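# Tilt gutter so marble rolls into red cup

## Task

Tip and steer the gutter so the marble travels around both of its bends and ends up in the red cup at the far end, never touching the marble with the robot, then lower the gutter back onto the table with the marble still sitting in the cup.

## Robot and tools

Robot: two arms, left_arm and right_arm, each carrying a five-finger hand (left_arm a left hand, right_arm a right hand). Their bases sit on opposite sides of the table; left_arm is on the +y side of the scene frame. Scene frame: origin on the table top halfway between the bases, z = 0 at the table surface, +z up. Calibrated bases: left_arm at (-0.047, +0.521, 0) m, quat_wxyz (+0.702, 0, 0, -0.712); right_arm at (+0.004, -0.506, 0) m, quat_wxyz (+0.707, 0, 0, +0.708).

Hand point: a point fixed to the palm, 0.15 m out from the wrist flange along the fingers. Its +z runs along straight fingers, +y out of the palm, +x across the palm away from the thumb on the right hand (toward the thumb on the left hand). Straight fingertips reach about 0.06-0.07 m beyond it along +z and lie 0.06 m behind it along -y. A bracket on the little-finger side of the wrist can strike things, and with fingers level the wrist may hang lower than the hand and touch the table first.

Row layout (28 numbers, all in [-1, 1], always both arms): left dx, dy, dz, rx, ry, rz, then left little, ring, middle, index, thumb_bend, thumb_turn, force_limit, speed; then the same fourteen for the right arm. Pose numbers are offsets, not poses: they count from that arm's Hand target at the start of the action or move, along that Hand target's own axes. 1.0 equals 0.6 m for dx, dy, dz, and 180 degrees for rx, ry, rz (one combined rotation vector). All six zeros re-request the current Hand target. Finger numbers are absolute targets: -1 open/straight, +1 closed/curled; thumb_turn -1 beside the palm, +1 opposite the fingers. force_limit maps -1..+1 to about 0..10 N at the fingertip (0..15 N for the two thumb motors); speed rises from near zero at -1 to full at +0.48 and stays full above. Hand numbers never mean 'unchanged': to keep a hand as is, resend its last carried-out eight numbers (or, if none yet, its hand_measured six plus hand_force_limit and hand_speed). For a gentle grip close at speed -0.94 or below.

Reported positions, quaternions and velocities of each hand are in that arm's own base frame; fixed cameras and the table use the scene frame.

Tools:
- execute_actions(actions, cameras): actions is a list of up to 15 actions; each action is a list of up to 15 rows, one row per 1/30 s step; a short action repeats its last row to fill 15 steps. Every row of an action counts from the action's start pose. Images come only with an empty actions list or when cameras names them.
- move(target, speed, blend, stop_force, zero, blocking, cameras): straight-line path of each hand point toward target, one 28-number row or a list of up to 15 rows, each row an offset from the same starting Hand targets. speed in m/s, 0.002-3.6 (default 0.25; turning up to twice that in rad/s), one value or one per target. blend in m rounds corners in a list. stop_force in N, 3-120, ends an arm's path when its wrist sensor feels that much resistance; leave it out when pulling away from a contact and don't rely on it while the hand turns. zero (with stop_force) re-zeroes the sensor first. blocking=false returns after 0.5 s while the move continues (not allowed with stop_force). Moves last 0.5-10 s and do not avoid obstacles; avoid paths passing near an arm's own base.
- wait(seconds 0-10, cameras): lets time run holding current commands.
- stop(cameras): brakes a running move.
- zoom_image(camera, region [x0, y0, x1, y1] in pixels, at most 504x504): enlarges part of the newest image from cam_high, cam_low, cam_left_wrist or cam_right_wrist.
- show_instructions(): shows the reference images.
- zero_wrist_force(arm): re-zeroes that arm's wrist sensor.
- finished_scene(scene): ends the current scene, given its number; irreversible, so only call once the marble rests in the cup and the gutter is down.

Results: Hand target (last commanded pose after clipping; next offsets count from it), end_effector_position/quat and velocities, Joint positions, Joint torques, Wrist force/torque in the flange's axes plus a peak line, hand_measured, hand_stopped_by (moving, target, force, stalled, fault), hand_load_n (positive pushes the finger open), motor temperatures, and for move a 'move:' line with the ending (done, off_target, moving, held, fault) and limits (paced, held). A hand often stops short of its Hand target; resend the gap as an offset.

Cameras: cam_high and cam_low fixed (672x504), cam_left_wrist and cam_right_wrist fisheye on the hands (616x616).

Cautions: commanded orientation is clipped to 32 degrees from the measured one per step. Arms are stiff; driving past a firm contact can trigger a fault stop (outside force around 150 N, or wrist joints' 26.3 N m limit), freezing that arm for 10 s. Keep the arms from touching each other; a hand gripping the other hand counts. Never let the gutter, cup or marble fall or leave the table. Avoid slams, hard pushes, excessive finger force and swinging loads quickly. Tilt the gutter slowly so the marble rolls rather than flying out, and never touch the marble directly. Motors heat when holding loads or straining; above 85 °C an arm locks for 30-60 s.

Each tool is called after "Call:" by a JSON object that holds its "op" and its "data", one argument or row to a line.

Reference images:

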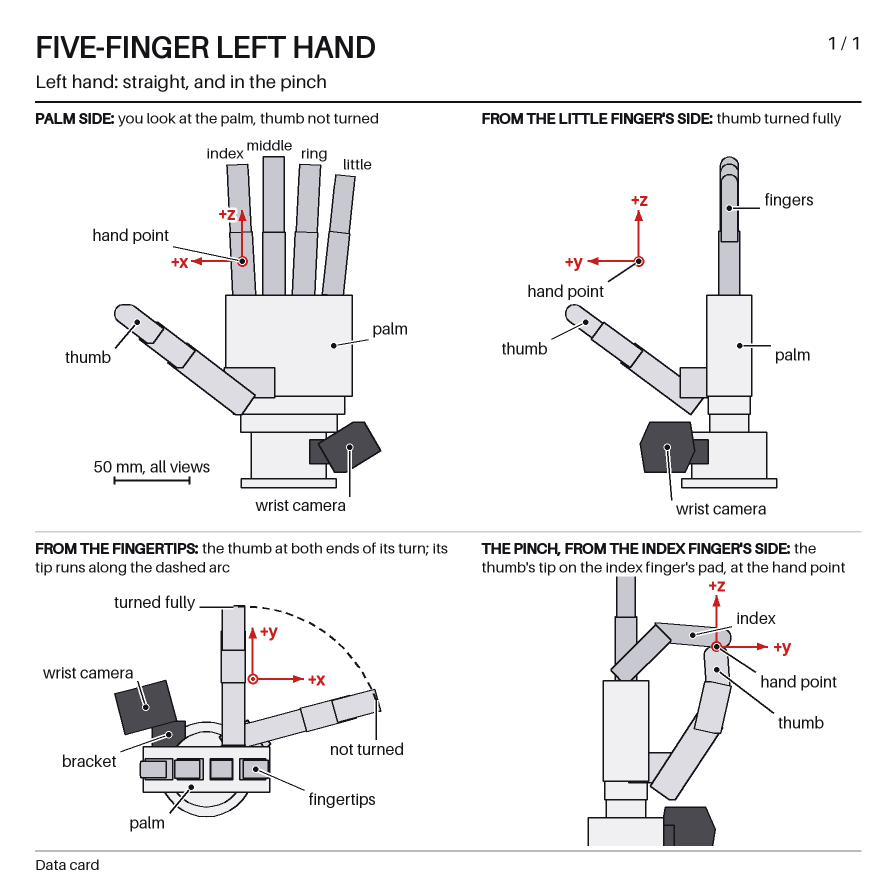

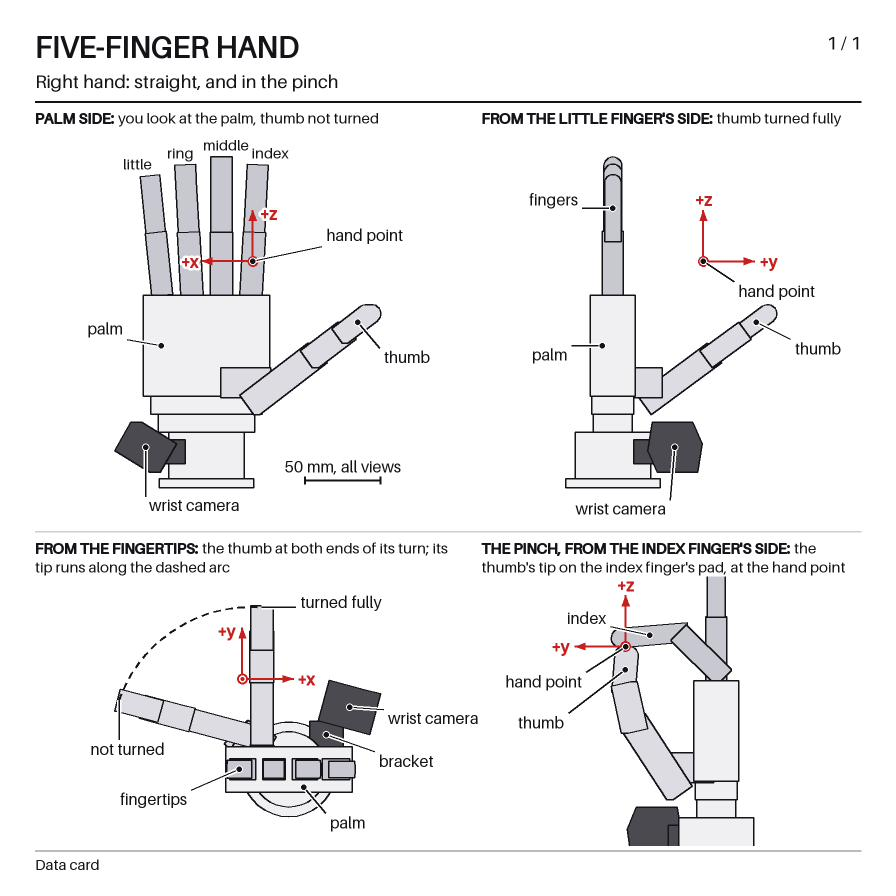

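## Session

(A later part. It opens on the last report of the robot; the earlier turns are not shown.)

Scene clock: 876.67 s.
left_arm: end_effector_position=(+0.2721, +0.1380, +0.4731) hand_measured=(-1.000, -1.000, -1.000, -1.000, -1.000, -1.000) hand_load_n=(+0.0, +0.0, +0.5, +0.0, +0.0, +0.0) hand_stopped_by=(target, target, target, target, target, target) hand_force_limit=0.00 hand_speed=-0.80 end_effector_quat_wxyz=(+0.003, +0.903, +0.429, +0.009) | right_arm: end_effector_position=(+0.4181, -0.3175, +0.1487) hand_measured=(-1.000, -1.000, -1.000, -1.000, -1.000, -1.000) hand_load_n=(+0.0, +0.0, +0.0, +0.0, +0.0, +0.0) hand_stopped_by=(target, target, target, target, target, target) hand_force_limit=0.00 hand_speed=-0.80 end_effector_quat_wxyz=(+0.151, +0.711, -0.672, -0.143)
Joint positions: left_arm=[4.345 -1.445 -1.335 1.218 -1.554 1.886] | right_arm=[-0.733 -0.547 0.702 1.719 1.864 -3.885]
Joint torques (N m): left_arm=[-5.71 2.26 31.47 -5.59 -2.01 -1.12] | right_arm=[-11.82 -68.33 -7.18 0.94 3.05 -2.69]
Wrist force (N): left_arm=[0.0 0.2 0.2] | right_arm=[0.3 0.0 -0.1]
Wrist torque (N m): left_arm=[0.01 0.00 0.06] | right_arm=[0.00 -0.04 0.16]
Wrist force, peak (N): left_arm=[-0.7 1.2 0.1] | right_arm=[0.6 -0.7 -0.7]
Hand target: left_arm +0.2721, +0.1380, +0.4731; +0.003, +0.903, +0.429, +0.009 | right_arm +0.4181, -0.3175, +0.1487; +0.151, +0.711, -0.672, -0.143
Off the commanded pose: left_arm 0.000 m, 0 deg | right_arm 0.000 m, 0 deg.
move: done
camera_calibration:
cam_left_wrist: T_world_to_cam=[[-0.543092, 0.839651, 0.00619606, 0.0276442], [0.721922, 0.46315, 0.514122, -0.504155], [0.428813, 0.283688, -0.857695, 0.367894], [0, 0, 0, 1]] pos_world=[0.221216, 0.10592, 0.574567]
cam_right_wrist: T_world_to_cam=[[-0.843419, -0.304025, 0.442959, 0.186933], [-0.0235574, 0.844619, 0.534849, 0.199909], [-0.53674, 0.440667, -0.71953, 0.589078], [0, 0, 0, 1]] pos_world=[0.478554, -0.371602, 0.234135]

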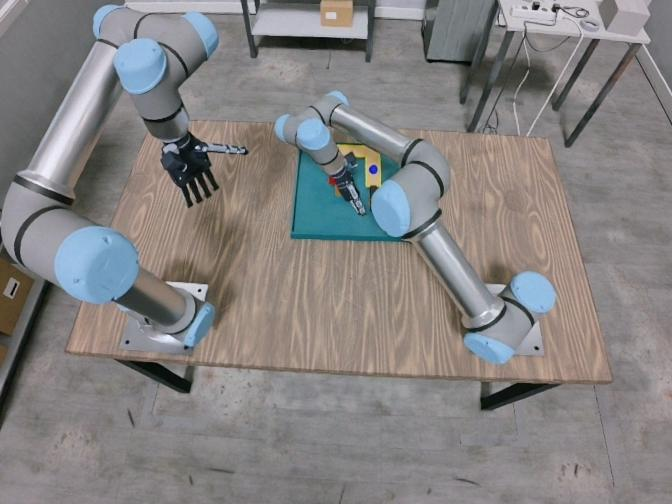

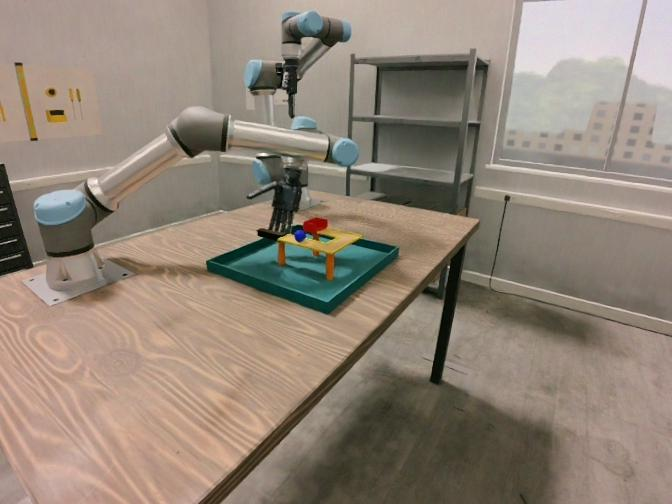

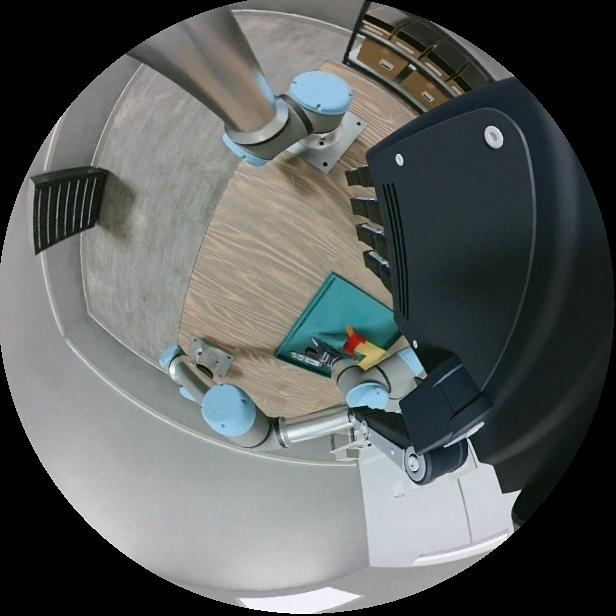

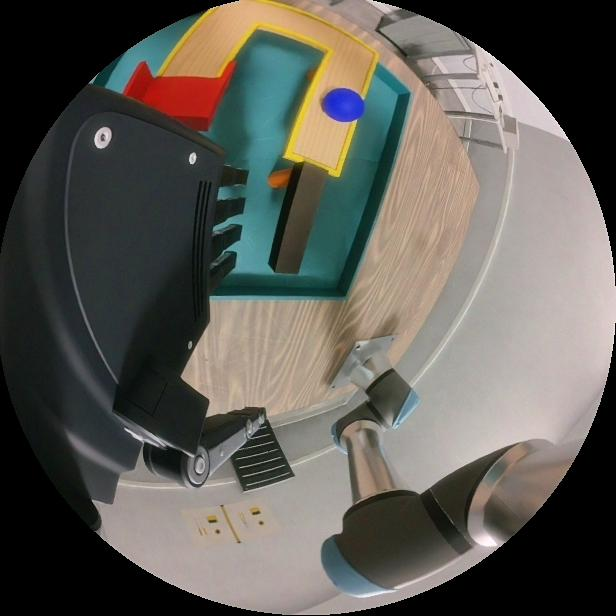

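Call:
{"op": "move", "data": {
  "target": [0,0,0,0,0,0,-1,-1,-1,-1,-1,-1,0,-0.8,0,0,0.0852,0,0,0,-1,-1,-1,-1,-1,-1,0,-0.8],
  "speed": 0.1,
  "cameras": ["cam_right_wrist","cam_low","cam_left_wrist"]
}}

Call:
{"op": "zoom_image", "data": {
  "camera": "cam_right_wrist",
  "region": [180, 70, 400, 330]
}}

Call:
{"op": "zoom_image", "data": {
  "camera": "cam_low",
  "region": [230, 180, 370, 290]
}}

Call:
{"op": "zoom_image", "data": {
  "camera": "cam_left_wrist",
  "region": [280, 320, 360, 390]
}}

Scene clock: 888.10 s.
left_arm: end_effector_position=(+0.2721, +0.1380, +0.4731) hand_measured=(-1.000, -1.000, -1.000, -1.000, -1.000, -1.000) hand_load_n=(+0.0, +0.0, +0.0, +0.0, +0.0, +0.0) hand_stopped_by=(target, target, target, target, target, target) hand_force_limit=0.00 hand_speed=-0.80 end_effector_quat_wxyz=(+0.003, +0.903, +0.429, +0.009) | right_arm: end_effector_position=(+0.3973, -0.3187, +0.1020) hand_measured=(-1.000, -1.000, -1.000, -1.000, -1.000, -1.000) hand_load_n=(+0.0, +0.0, +0.0, +0.0, +0.0, +0.0) hand_stopped_by=(target, target, target, target, target, target) hand_force_limit=0.00 hand_speed=-0.80 end_effector_quat_wxyz=(+0.151, +0.711, -0.672, -0.143)
Joint positions: left_arm=[4.344 -1.445 -1.335 1.218 -1.554 1.886] | right_arm=[-0.756 -0.569 0.865 1.571 1.871 -3.908]
Joint torques (N m): left_arm=[-5.46 3.84 30.63 -5.4 -1.77 -1.41] | right_arm=[-12.23 -67.13 -6.36 0.83 3.12 -2.59]
Wrist force (N): left_arm=[0.0 0.1 0.1] | right_arm=[0.4 -0.8 -0.5]
Wrist torque (N m): left_arm=[0.01 0.00 0.06] | right_arm=[-0.08 -0.03 0.13]
Wrist force, peak (N): left_arm=[0.2 0.4 0.3] | right_arm=[0.4 -0.8 -0.5]
Hand target: left_arm +0.2721, +0.1380, +0.4731; +0.003, +0.903, +0.429, +0.009 | right_arm +0.3973, -0.3187, +0.1020; +0.151, +0.711, -0.672, -0.143
Off the commanded pose: left_arm 0.000 m, 0 deg | right_arm 0.000 m, 0 deg.
move: done
camera_calibration:
cam_left_wrist: T_world_to_cam=[[-0.543127, 0.839627, 0.00626685, 0.0276685], [0.721924, 0.463151, 0.514118, -0.504225], [0.428765, 0.283755, -0.857697, 0.367856], [0, 0, 0, 1]] pos_world=[0.221316, 0.10592, 0.574567]
cam_right_wrist: T_world_to_cam=[[-0.843419, -0.304025, 0.442959, 0.189751], [-0.0235574, 0.844619, 0.534849, 0.225359], [-0.53674, 0.440667, -0.71953, 0.544967], [0, 0, 0, 1]] pos_world=[0.457854, -0.372802, 0.187535]
Images, in order (width x height): cam_low 672x504, cam_left_wrist 616x616, cam_right_wrist 616x616.

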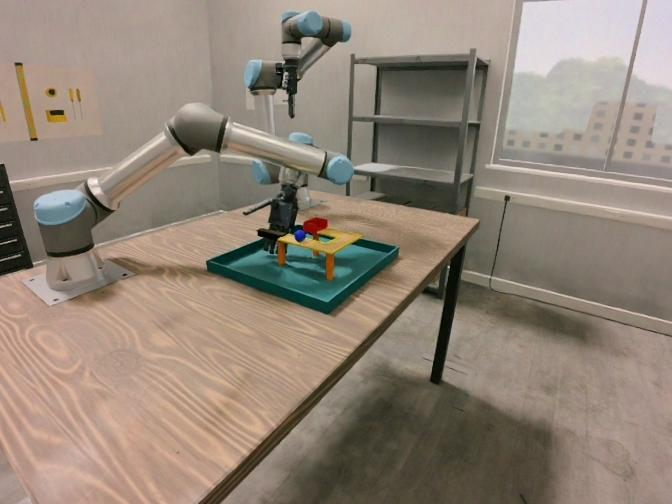

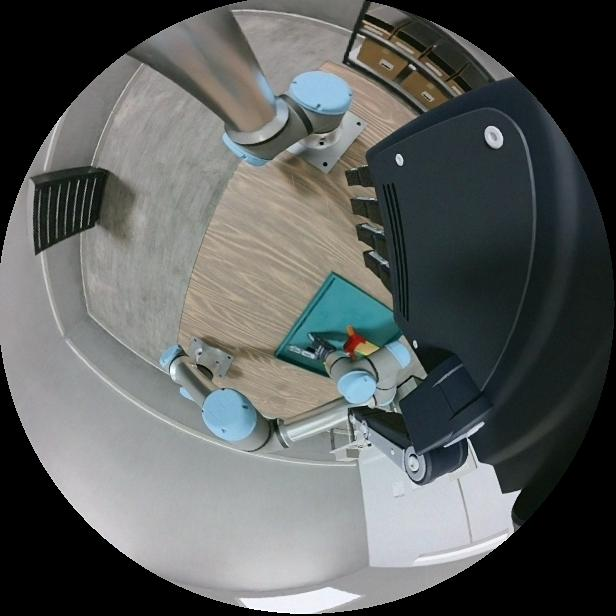

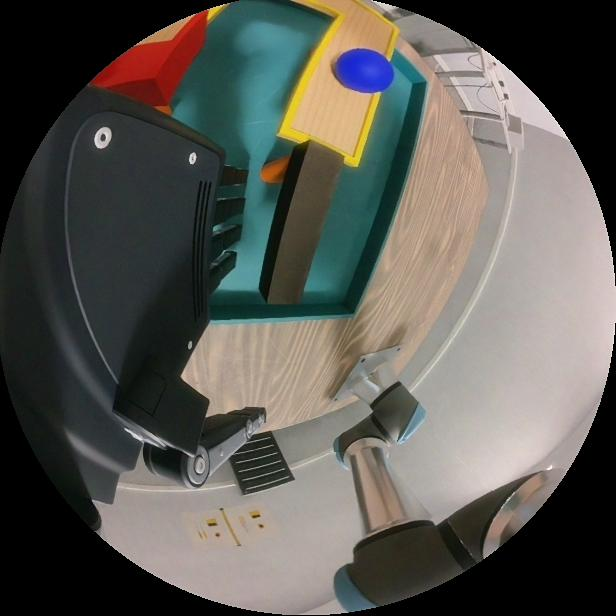

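Scaled by 1.938 from the camera's 616x616 image, which has a finer 880x880 frame.

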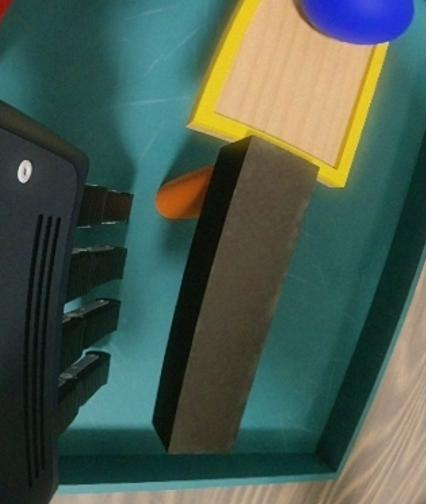

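Scaled by 3.600 from the camera's 672x504 image, which has a finer 960x720 frame.

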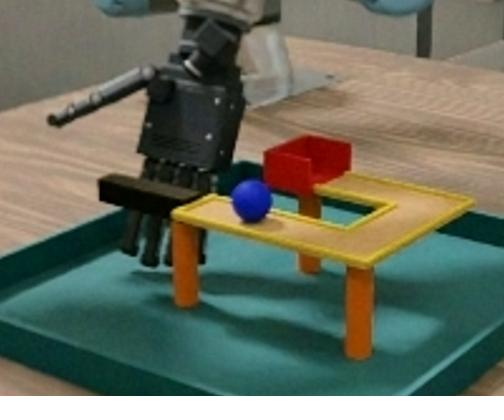

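Scaled by 6.300 from the camera's 616x616 image, which has a finer 880x880 frame.

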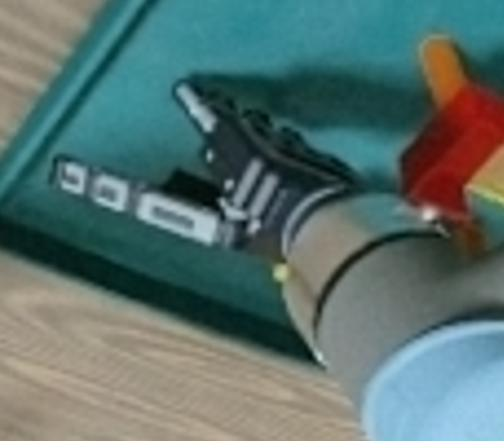

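Call:
{"op": "move", "data": {
  "target": [0,0,0,0,0,0,-1,-1,-1,-1,-1,-1,0,-0.8,0,0,0,0,0,0,-1,-0.4,-0.4,-0.4,-1,1,-0.6,-0.7],
  "speed": 0.1,
  "cameras": ["cam_right_wrist","cam_low","cam_left_wrist"]
}}

Call:
{"op": "zoom_image", "data": {
  "camera": "cam_right_wrist",
  "region": [180, 70, 400, 330]
}}

Call:
{"op": "zoom_image", "data": {
  "camera": "cam_low",
  "region": [230, 180, 330, 280]
}}

Call:
{"op": "zoom_image", "data": {
  "camera": "cam_left_wrist",
  "region": [280, 320, 360, 390]
}}

Scene clock: 903.37 s.
left_arm: end_effector_position=(+0.2721, +0.1380, +0.4731) hand_measured=(-1.000, -1.000, -1.000, -1.000, -1.000, -1.000) hand_load_n=(+0.0, +0.0, +0.0, +0.0, +0.0, +0.0) hand_stopped_by=(target, target, target, target, target, target) hand_force_limit=0.00 hand_speed=-0.80 end_effector_quat_wxyz=(+0.003, +0.903, +0.429, +0.009) | right_arm: end_effector_position=(+0.3973, -0.3187, +0.1020) hand_measured=(-1.000, -0.400, -0.400, -0.400, -1.000, +1.000) hand_load_n=(+0.0, +0.0, +0.0, +0.5, +0.0, +0.0) hand_stopped_by=(target, target, target, target, target, target) hand_force_limit=-0.60 hand_speed=-0.70 end_effector_quat_wxyz=(+0.151, +0.711, -0.672, -0.143)
Joint positions: left_arm=[4.344 -1.445 -1.335 1.218 -1.554 1.886] | right_arm=[-0.756 -0.569 0.865 1.571 1.871 -3.908]
Joint torques (N m): left_arm=[-5.46 3.58 30.3 -5.49 -1.8 -1.39] | right_arm=[-11.27 -67.47 -15.74 3.35 -1.57 -2.56]
Wrist force (N): left_arm=[0.1 0.2 0.1] | right_arm=[0.5 -0.3 -0.3]
Wrist torque (N m): left_arm=[0.03 -0.02 0.06] | right_arm=[-0.01 -0.07 0.15]
Wrist force, peak (N): left_arm=[0.0 0.3 0.3] | right_arm=[1.1 -0.3 -0.2]
Hand target: left_arm +0.2721, +0.1380, +0.4731; +0.003, +0.903, +0.429, +0.009 | right_arm +0.3973, -0.3187, +0.1020; +0.151, +0.711, -0.672, -0.143
Off the commanded pose: left_arm 0.000 m, 0 deg | right_arm 0.000 m, 0 deg.
move: done
camera_calibration:
cam_left_wrist: T_world_to_cam=[[-0.543127, 0.839627, 0.00626685, 0.0276685], [0.721924, 0.463151, 0.514118, -0.504225], [0.428765, 0.283755, -0.857697, 0.367856], [0, 0, 0, 1]] pos_world=[0.221316, 0.10592, 0.574567]
cam_right_wrist: T_world_to_cam=[[-0.843419, -0.304025, 0.442959, 0.189711], [-0.0235574, 0.844619, 0.534849, 0.22541], [-0.53674, 0.440667, -0.71953, 0.544841], [0, 0, 0, 1]] pos_world=[0.457754, -0.372802, 0.187435]
Images, in order (width x height): cam_low 672x504, cam_left_wrist 616x616, cam_right_wrist 616x616.

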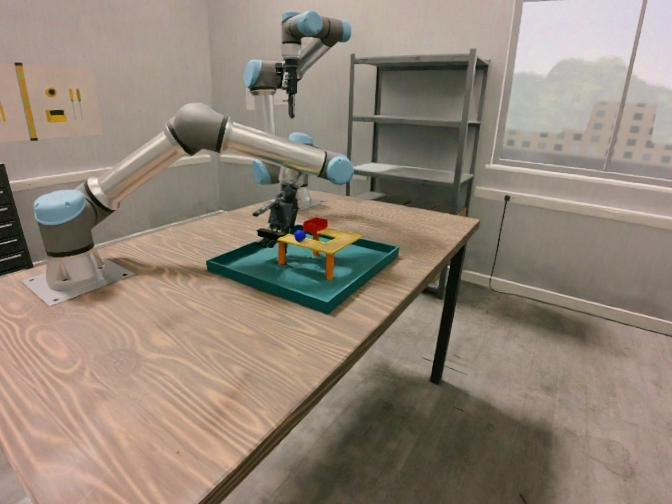

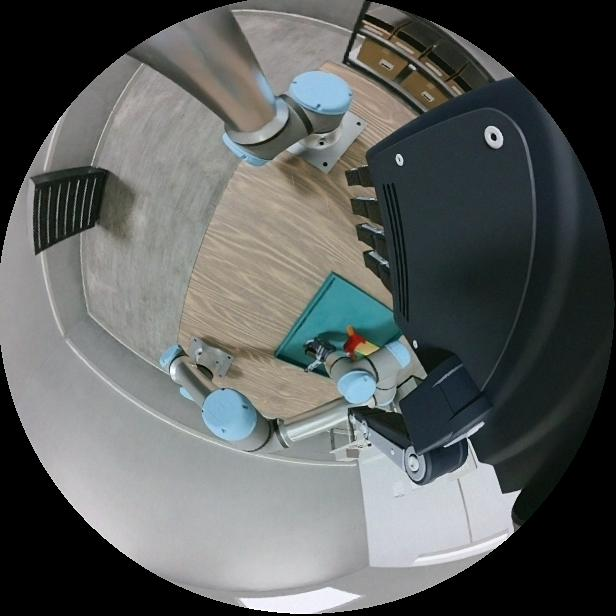

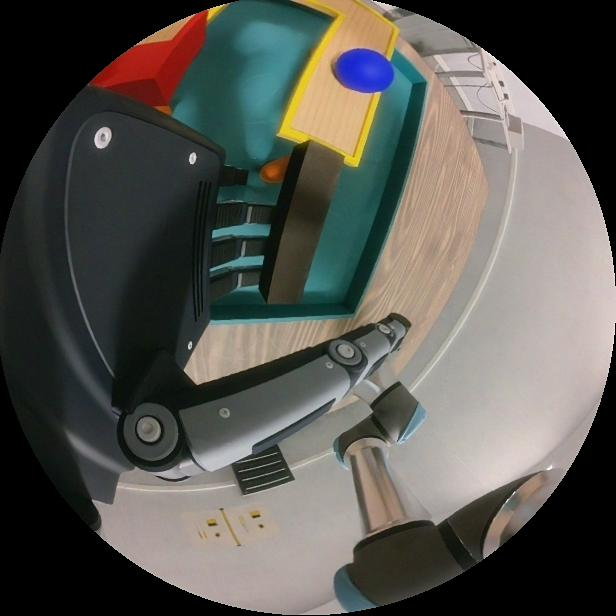

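Scaled by 1.938 from the camera's 616x616 image, which has a finer 880x880 frame.

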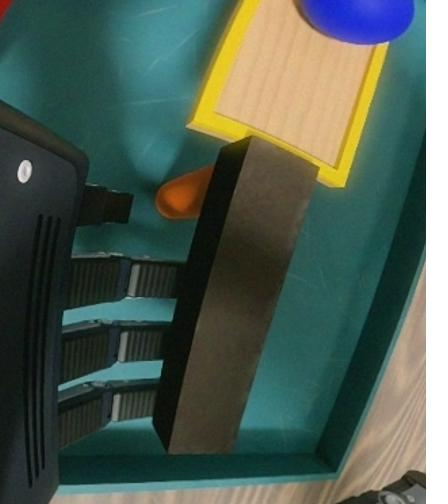

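Scaled by 5.040 from the camera's 672x504 image, which has a finer 960x720 frame.

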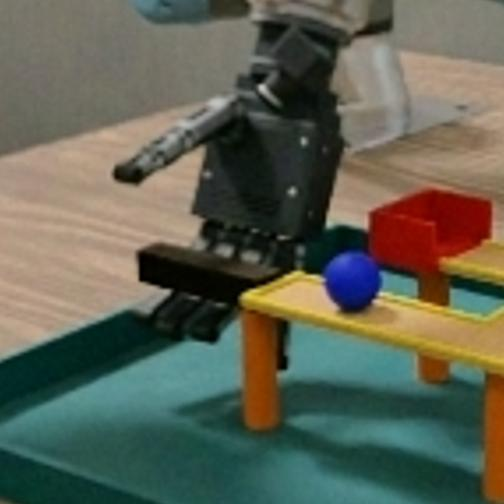

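Scaled by 6.300 from the camera's 616x616 image, which has a finer 880x880 frame.

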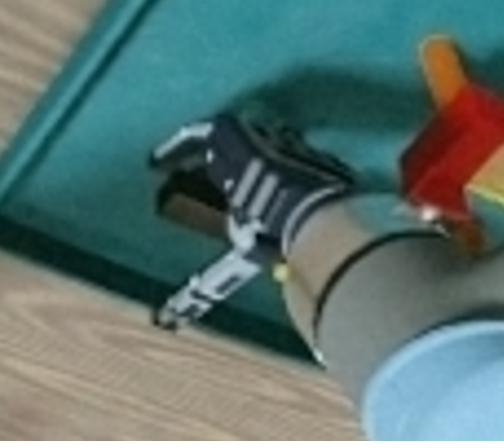

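Call:
{"op": "move", "data": {
  "target": [0,0,0,0,0,0,-1,-1,-1,-1,-1,-1,0,-0.8,0,0,0,0,0,0,-1,-0.4,-0.4,-0.4,-0.1,1,-0.6,-0.7],
  "speed": 0.1,
  "cameras": ["cam_right_wrist","cam_low","cam_left_wrist"]
}}

Call:
{"op": "zoom_image", "data": {
  "camera": "cam_right_wrist",
  "region": [180, 120, 400, 380]
}}

Call:
{"op": "zoom_image", "data": {
  "camera": "cam_low",
  "region": [230, 180, 330, 280]
}}

Call:
{"op": "zoom_image", "data": {
  "camera": "cam_left_wrist",
  "region": [290, 325, 340, 385]
}}

Scene clock: 919.87 s.
left_arm: end_effector_position=(+0.2721, +0.1380, +0.4731) hand_measured=(-1.000, -1.000, -1.000, -1.000, -1.000, -1.000) hand_load_n=(+0.0, +0.0, +0.0, +0.0, +0.0, +0.5) hand_stopped_by=(target, target, target, target, target, target) hand_force_limit=0.00 hand_speed=-0.80 end_effector_quat_wxyz=(+0.003, +0.903, +0.429, +0.009) | right_arm: end_effector_position=(+0.3973, -0.3187, +0.1020) hand_measured=(-1.000, -0.400, -0.400, -0.400, -0.100, +1.000) hand_load_n=(+0.0, +0.0, +0.5, +0.0, +0.5, +0.0) hand_stopped_by=(target, target, target, target, target, target) hand_force_limit=-0.60 hand_speed=-0.70 end_effector_quat_wxyz=(+0.151, +0.711, -0.672, -0.143)
Joint positions: left_arm=[4.344 -1.445 -1.335 1.218 -1.554 1.886] | right_arm=[-0.756 -0.569 0.865 1.571 1.871 -3.908]
Joint torques (N m): left_arm=[-5.15 3.82 31.26 -5.37 -1.72 -1.48] | right_arm=[-10.76 -66.85 -20.73 3.29 -1.67 -2.6]
Wrist force (N): left_arm=[0.1 0.3 0.2] | right_arm=[0.6 -0.4 0.0]
Wrist torque (N m): left_arm=[0.03 0.00 0.06] | right_arm=[-0.05 -0.10 0.15]
Wrist force, peak (N): left_arm=[0.1 0.4 0.3] | right_arm=[0.9 -0.1 -0.2]
Hand target: left_arm +0.2721, +0.1380, +0.4731; +0.003, +0.903, +0.429, +0.009 | right_arm +0.3973, -0.3187, +0.1020; +0.151, +0.711, -0.672, -0.143
Off the commanded pose: left_arm 0.000 m, 0 deg | right_arm 0.000 m, 0 deg.
move: done
camera_calibration:
cam_left_wrist: T_world_to_cam=[[-0.543127, 0.839627, 0.00626685, 0.0276685], [0.721924, 0.463151, 0.514118, -0.504225], [0.428765, 0.283755, -0.857697, 0.367856], [0, 0, 0, 1]] pos_world=[0.221316, 0.10592, 0.574567]
cam_right_wrist: T_world_to_cam=[[-0.843419, -0.304025, 0.442959, 0.189711], [-0.0235574, 0.844619, 0.534849, 0.22541], [-0.53674, 0.440667, -0.71953, 0.544841], [0, 0, 0, 1]] pos_world=[0.457754, -0.372802, 0.187435]
Images, in order (width x height): cam_low 672x504, cam_left_wrist 616x616, cam_right_wrist 616x616.

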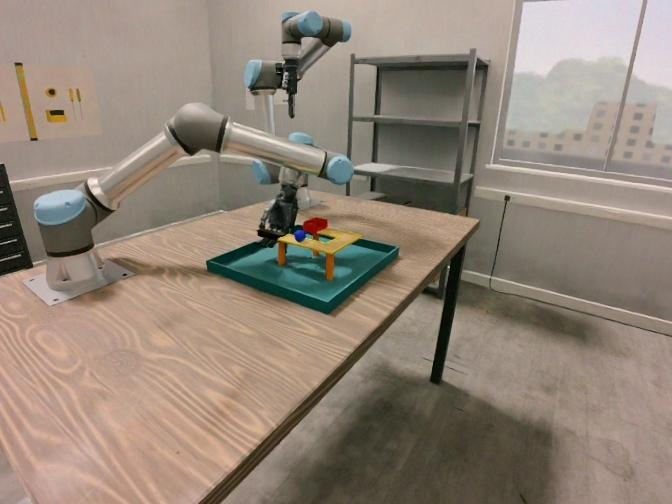

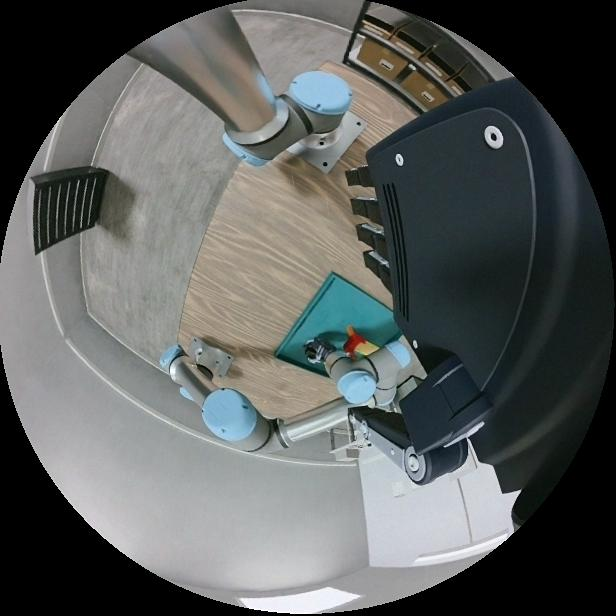

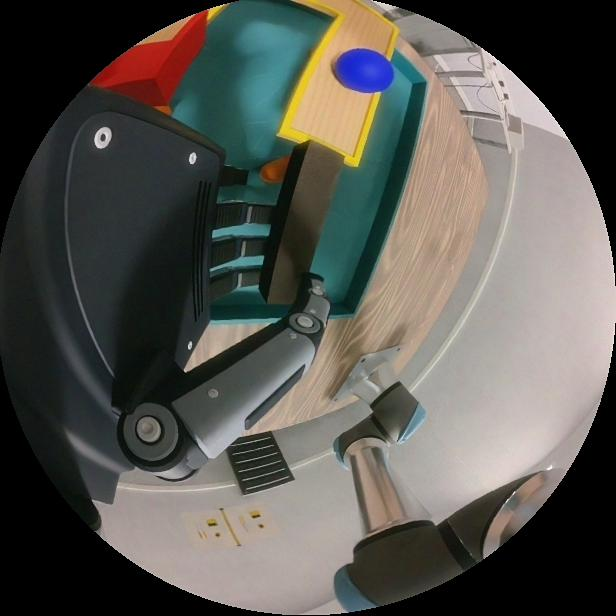

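Scaled by 1.938 from the camera's 616x616 image, which has a finer 880x880 frame.

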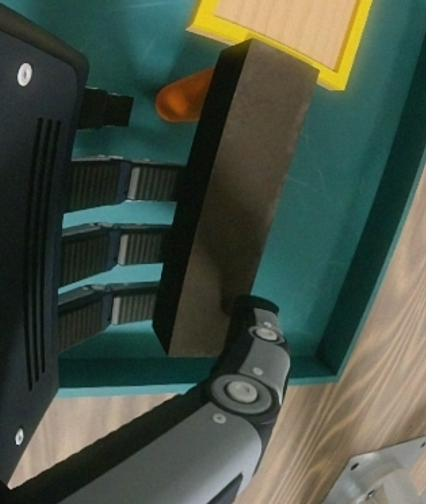

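Scaled by 5.040 from the camera's 672x504 image, which has a finer 960x720 frame.

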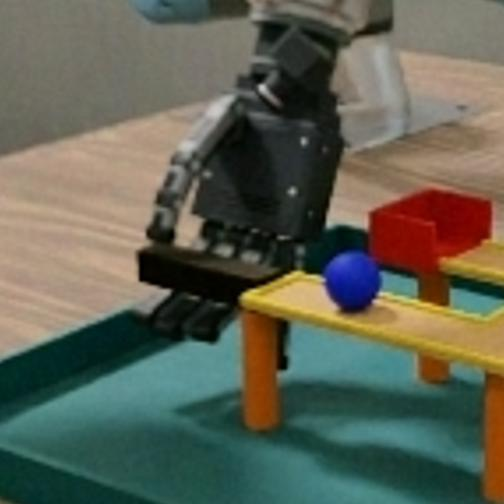

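Scaled by 8.400 from the camera's 616x616 image, which has a finer 880x880 frame.

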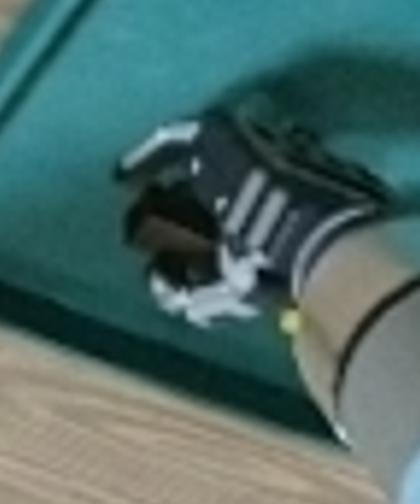

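Call:
{"op": "move", "data": {
  "target": [0,0,0,0,0,0,-1,-1,-1,-1,-1,-1,0,-0.8,0,0,0,0,0,0,-1,-0.22,-0.22,-0.22,-0.1,1,-0.8,-0.8],
  "speed": 0.1,
  "cameras": ["cam_right_wrist","cam_low","cam_left_wrist"]
}}

Call:
{"op": "zoom_image", "data": {
  "camera": "cam_right_wrist",
  "region": [180, 120, 400, 380]
}}

Call:
{"op": "zoom_image", "data": {
  "camera": "cam_low",
  "region": [230, 180, 330, 280]
}}

Call:
{"op": "zoom_image", "data": {
  "camera": "cam_left_wrist",
  "region": [290, 325, 340, 385]
}}

Scene clock: 942.80 s.
left_arm: end_effector_position=(+0.2721, +0.1380, +0.4731) hand_measured=(-1.000, -1.000, -1.000, -1.000, -1.000, -1.000) hand_load_n=(+0.0, +0.0, +0.0, +0.0, +0.0, +0.0) hand_stopped_by=(target, target, target, target, target, target) hand_force_limit=0.00 hand_speed=-0.80 end_effector_quat_wxyz=(+0.003, +0.903, +0.429, +0.009) | right_arm: end_effector_position=(+0.3973, -0.3187, +0.1020) hand_measured=(-1.000, -0.220, -0.220, -0.220, -0.100, +1.000) hand_load_n=(+0.5, +0.0, +0.0, +0.0, -0.5, +0.0) hand_stopped_by=(target, target, target, target, target, target) hand_force_limit=-0.80 hand_speed=-0.80 end_effector_quat_wxyz=(+0.151, +0.711, -0.672, -0.143)
Joint positions: left_arm=[4.344 -1.445 -1.335 1.218 -1.554 1.886] | right_arm=[-0.756 -0.569 0.865 1.571 1.871 -3.908]
Joint torques (N m): left_arm=[-5.66 3.2 30.48 -5.38 -1.68 -1.26] | right_arm=[-10.54 -66.71 -20.85 3.39 -1.67 -2.47]
Wrist force (N): left_arm=[0.1 0.1 0.2] | right_arm=[0.2 -0.1 0.0]
Wrist torque (N m): left_arm=[0.01 -0.01 0.06] | right_arm=[0.01 -0.02 0.14]
Wrist force, peak (N): left_arm=[0.2 0.4 0.2] | right_arm=[0.7 -0.6 -0.1]
Hand target: left_arm +0.2721, +0.1380, +0.4731; +0.003, +0.903, +0.429, +0.009 | right_arm +0.3973, -0.3187, +0.1020; +0.151, +0.711, -0.672, -0.143
Off the commanded pose: left_arm 0.000 m, 0 deg | right_arm 0.000 m, 0 deg.
move: done
camera_calibration:
cam_left_wrist: T_world_to_cam=[[-0.543127, 0.839627, 0.00626685, 0.0276685], [0.721924, 0.463151, 0.514118, -0.504225], [0.428765, 0.283755, -0.857697, 0.367856], [0, 0, 0, 1]] pos_world=[0.221316, 0.10592, 0.574567]
cam_right_wrist: T_world_to_cam=[[-0.843419, -0.304025, 0.442959, 0.189711], [-0.0235574, 0.844619, 0.534849, 0.22541], [-0.53674, 0.440667, -0.71953, 0.544841], [0, 0, 0, 1]] pos_world=[0.457754, -0.372802, 0.187435]
Images, in order (width x height): cam_low 672x504, cam_left_wrist 616x616, cam_right_wrist 616x616.

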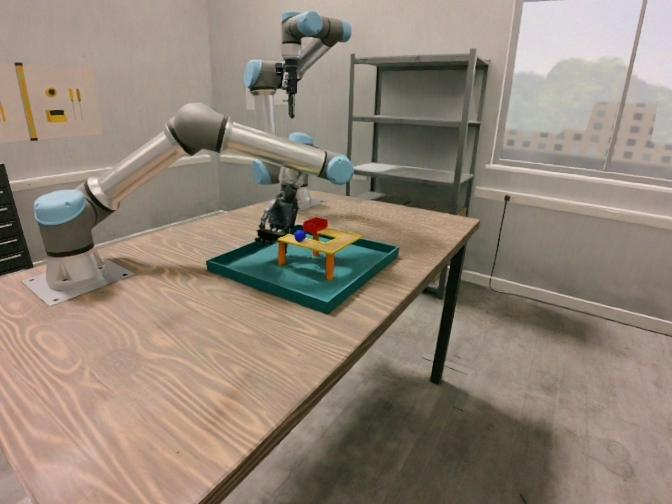

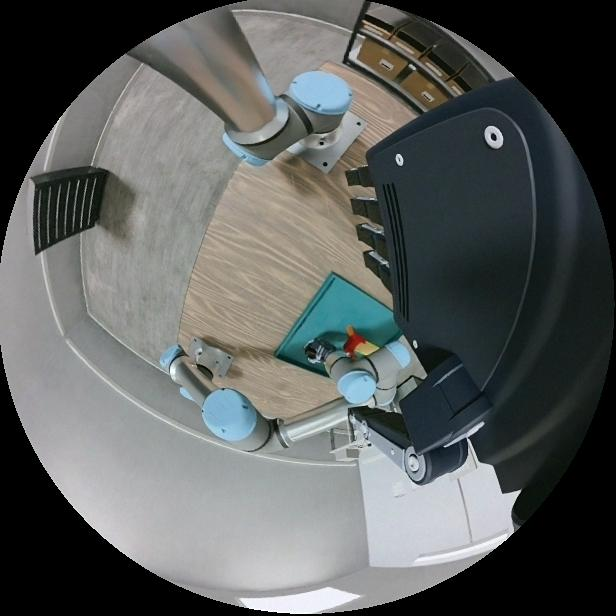

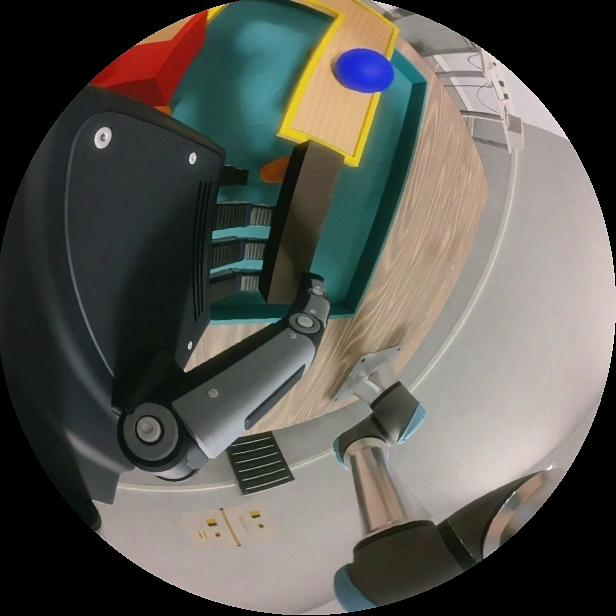

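Scaled by 1.938 from the camera's 616x616 image, which has a finer 880x880 frame.

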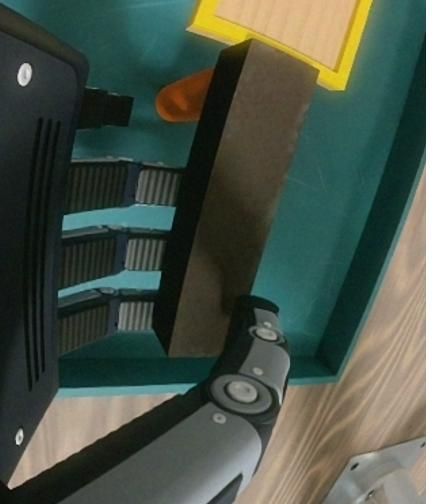

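Scaled by 5.040 from the camera's 672x504 image, which has a finer 960x720 frame.

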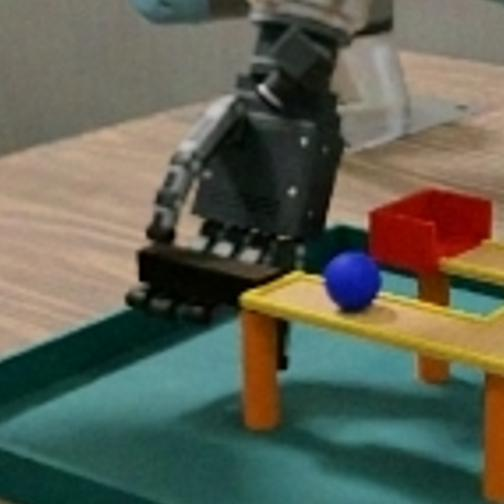

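Scaled by 8.400 from the camera's 616x616 image, which has a finer 880x880 frame.

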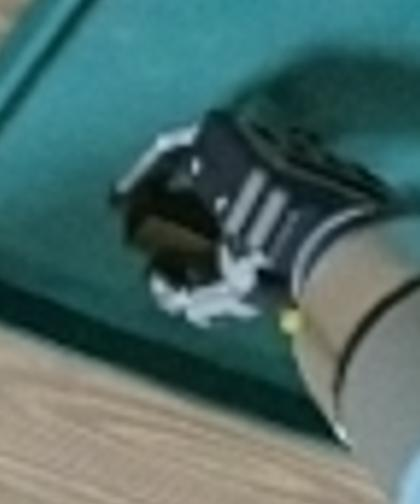

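Call:
{"op": "move", "data": {
  "target": [0,0,0,0,0,0,-1,-1,-1,-1,-1,-1,0,-0.8,0,0.00203,-0.00457,0,0,0,-1,-0.22,-0.22,-0.22,-0.1,1,-0.8,-0.8],
  "speed": 0.01,
  "cameras": ["cam_right_wrist","cam_low"]
}}

Call:
{"op": "zoom_image", "data": {
  "camera": "cam_low",
  "region": [230, 180, 370, 290]
}}

Call:
{"op": "zoom_image", "data": {
  "camera": "cam_right_wrist",
  "region": [180, 0, 440, 260]
}}

Scene clock: 951.67 s.
left_arm: end_effector_position=(+0.2721, +0.1380, +0.4731) hand_measured=(-1.000, -1.000, -1.000, -1.000, -1.000, -1.000) hand_load_n=(+0.0, +0.0, +0.0, +0.0, -0.5, -0.5) hand_stopped_by=(target, target, target, target, target, target) hand_force_limit=0.00 hand_speed=-0.80 end_effector_quat_wxyz=(+0.003, +0.903, +0.429, +0.009) | right_arm: end_effector_position=(+0.3973, -0.3187, +0.1048) hand_measured=(-1.000, -0.220, -0.220, -0.220, -0.100, +1.000) hand_load_n=(+0.0, +0.5, +0.0, +0.0, +0.0, +0.0) hand_stopped_by=(target, target, target, target, target, target) hand_force_limit=-0.80 hand_speed=-0.80 end_effector_quat_wxyz=(+0.151, +0.711, -0.672, -0.143)
Joint positions: left_arm=[4.344 -1.445 -1.335 1.218 -1.554 1.886] | right_arm=[-0.756 -0.572 0.863 1.576 1.871 -3.908]
Joint torques (N m): left_arm=[-6.39 4.63 30.28 -5.12 -1.75 -1.18] | right_arm=[-9.31 -67.08 -24.57 4.41 -1.56 -2.31]
Wrist force (N): left_arm=[-0.1 0.1 0.0] | right_arm=[0.2 -0.4 0.2]
Wrist torque (N m): left_arm=[0.01 0.01 0.06] | right_arm=[0.00 -0.06 0.13]
Wrist force, peak (N): left_arm=[0.0 0.3 0.3] | right_arm=[0.6 -0.6 -0.3]
Hand target: left_arm +0.2721, +0.1380, +0.4731; +0.003, +0.903, +0.429, +0.009 | right_arm +0.3973, -0.3187, +0.1050; +0.151, +0.711, -0.672, -0.143
Off the commanded pose: left_arm 0.000 m, 0 deg | right_arm 0.000 m, 0 deg.
move: done
camera_calibration:
cam_right_wrist: T_world_to_cam=[[-0.843419, -0.304025, 0.442959, 0.188427], [-0.0235574, 0.844619, 0.534849, 0.223859], [-0.53674, 0.440667, -0.71953, 0.546928], [0, 0, 0, 1]] pos_world=[0.457754, -0.372802, 0.190335]
Images, in order (width x height): cam_low 672x504, cam_right_wrist 616x616.

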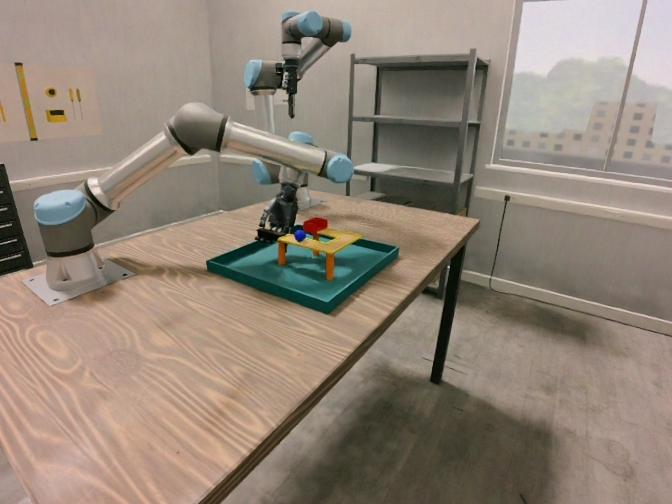

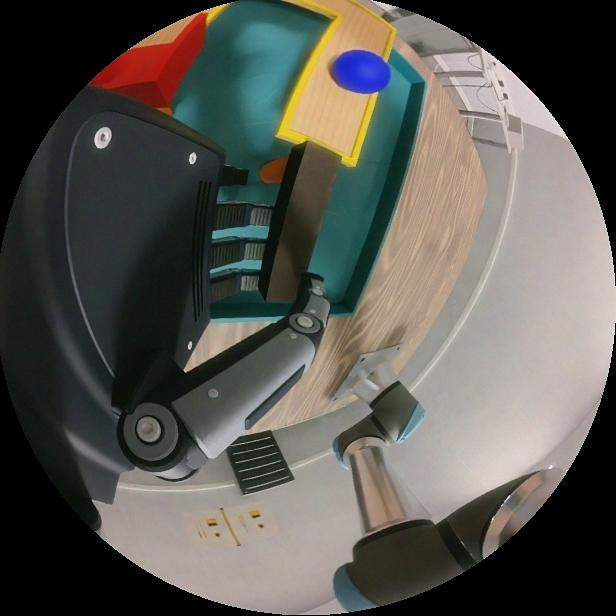

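Scaled by 3.600 from the camera's 672x504 image, which has a finer 960x720 frame.

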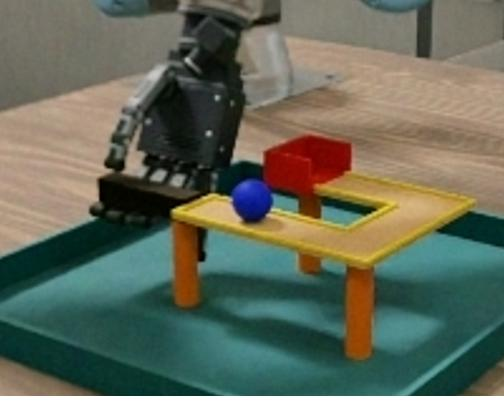

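Scaled by 1.938 from the camera's 616x616 image, which has a finer 880x880 frame.

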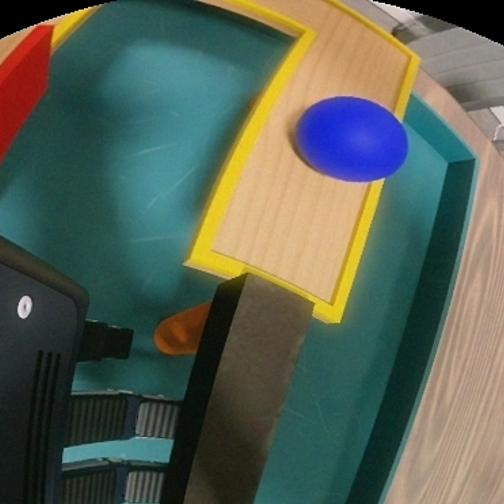

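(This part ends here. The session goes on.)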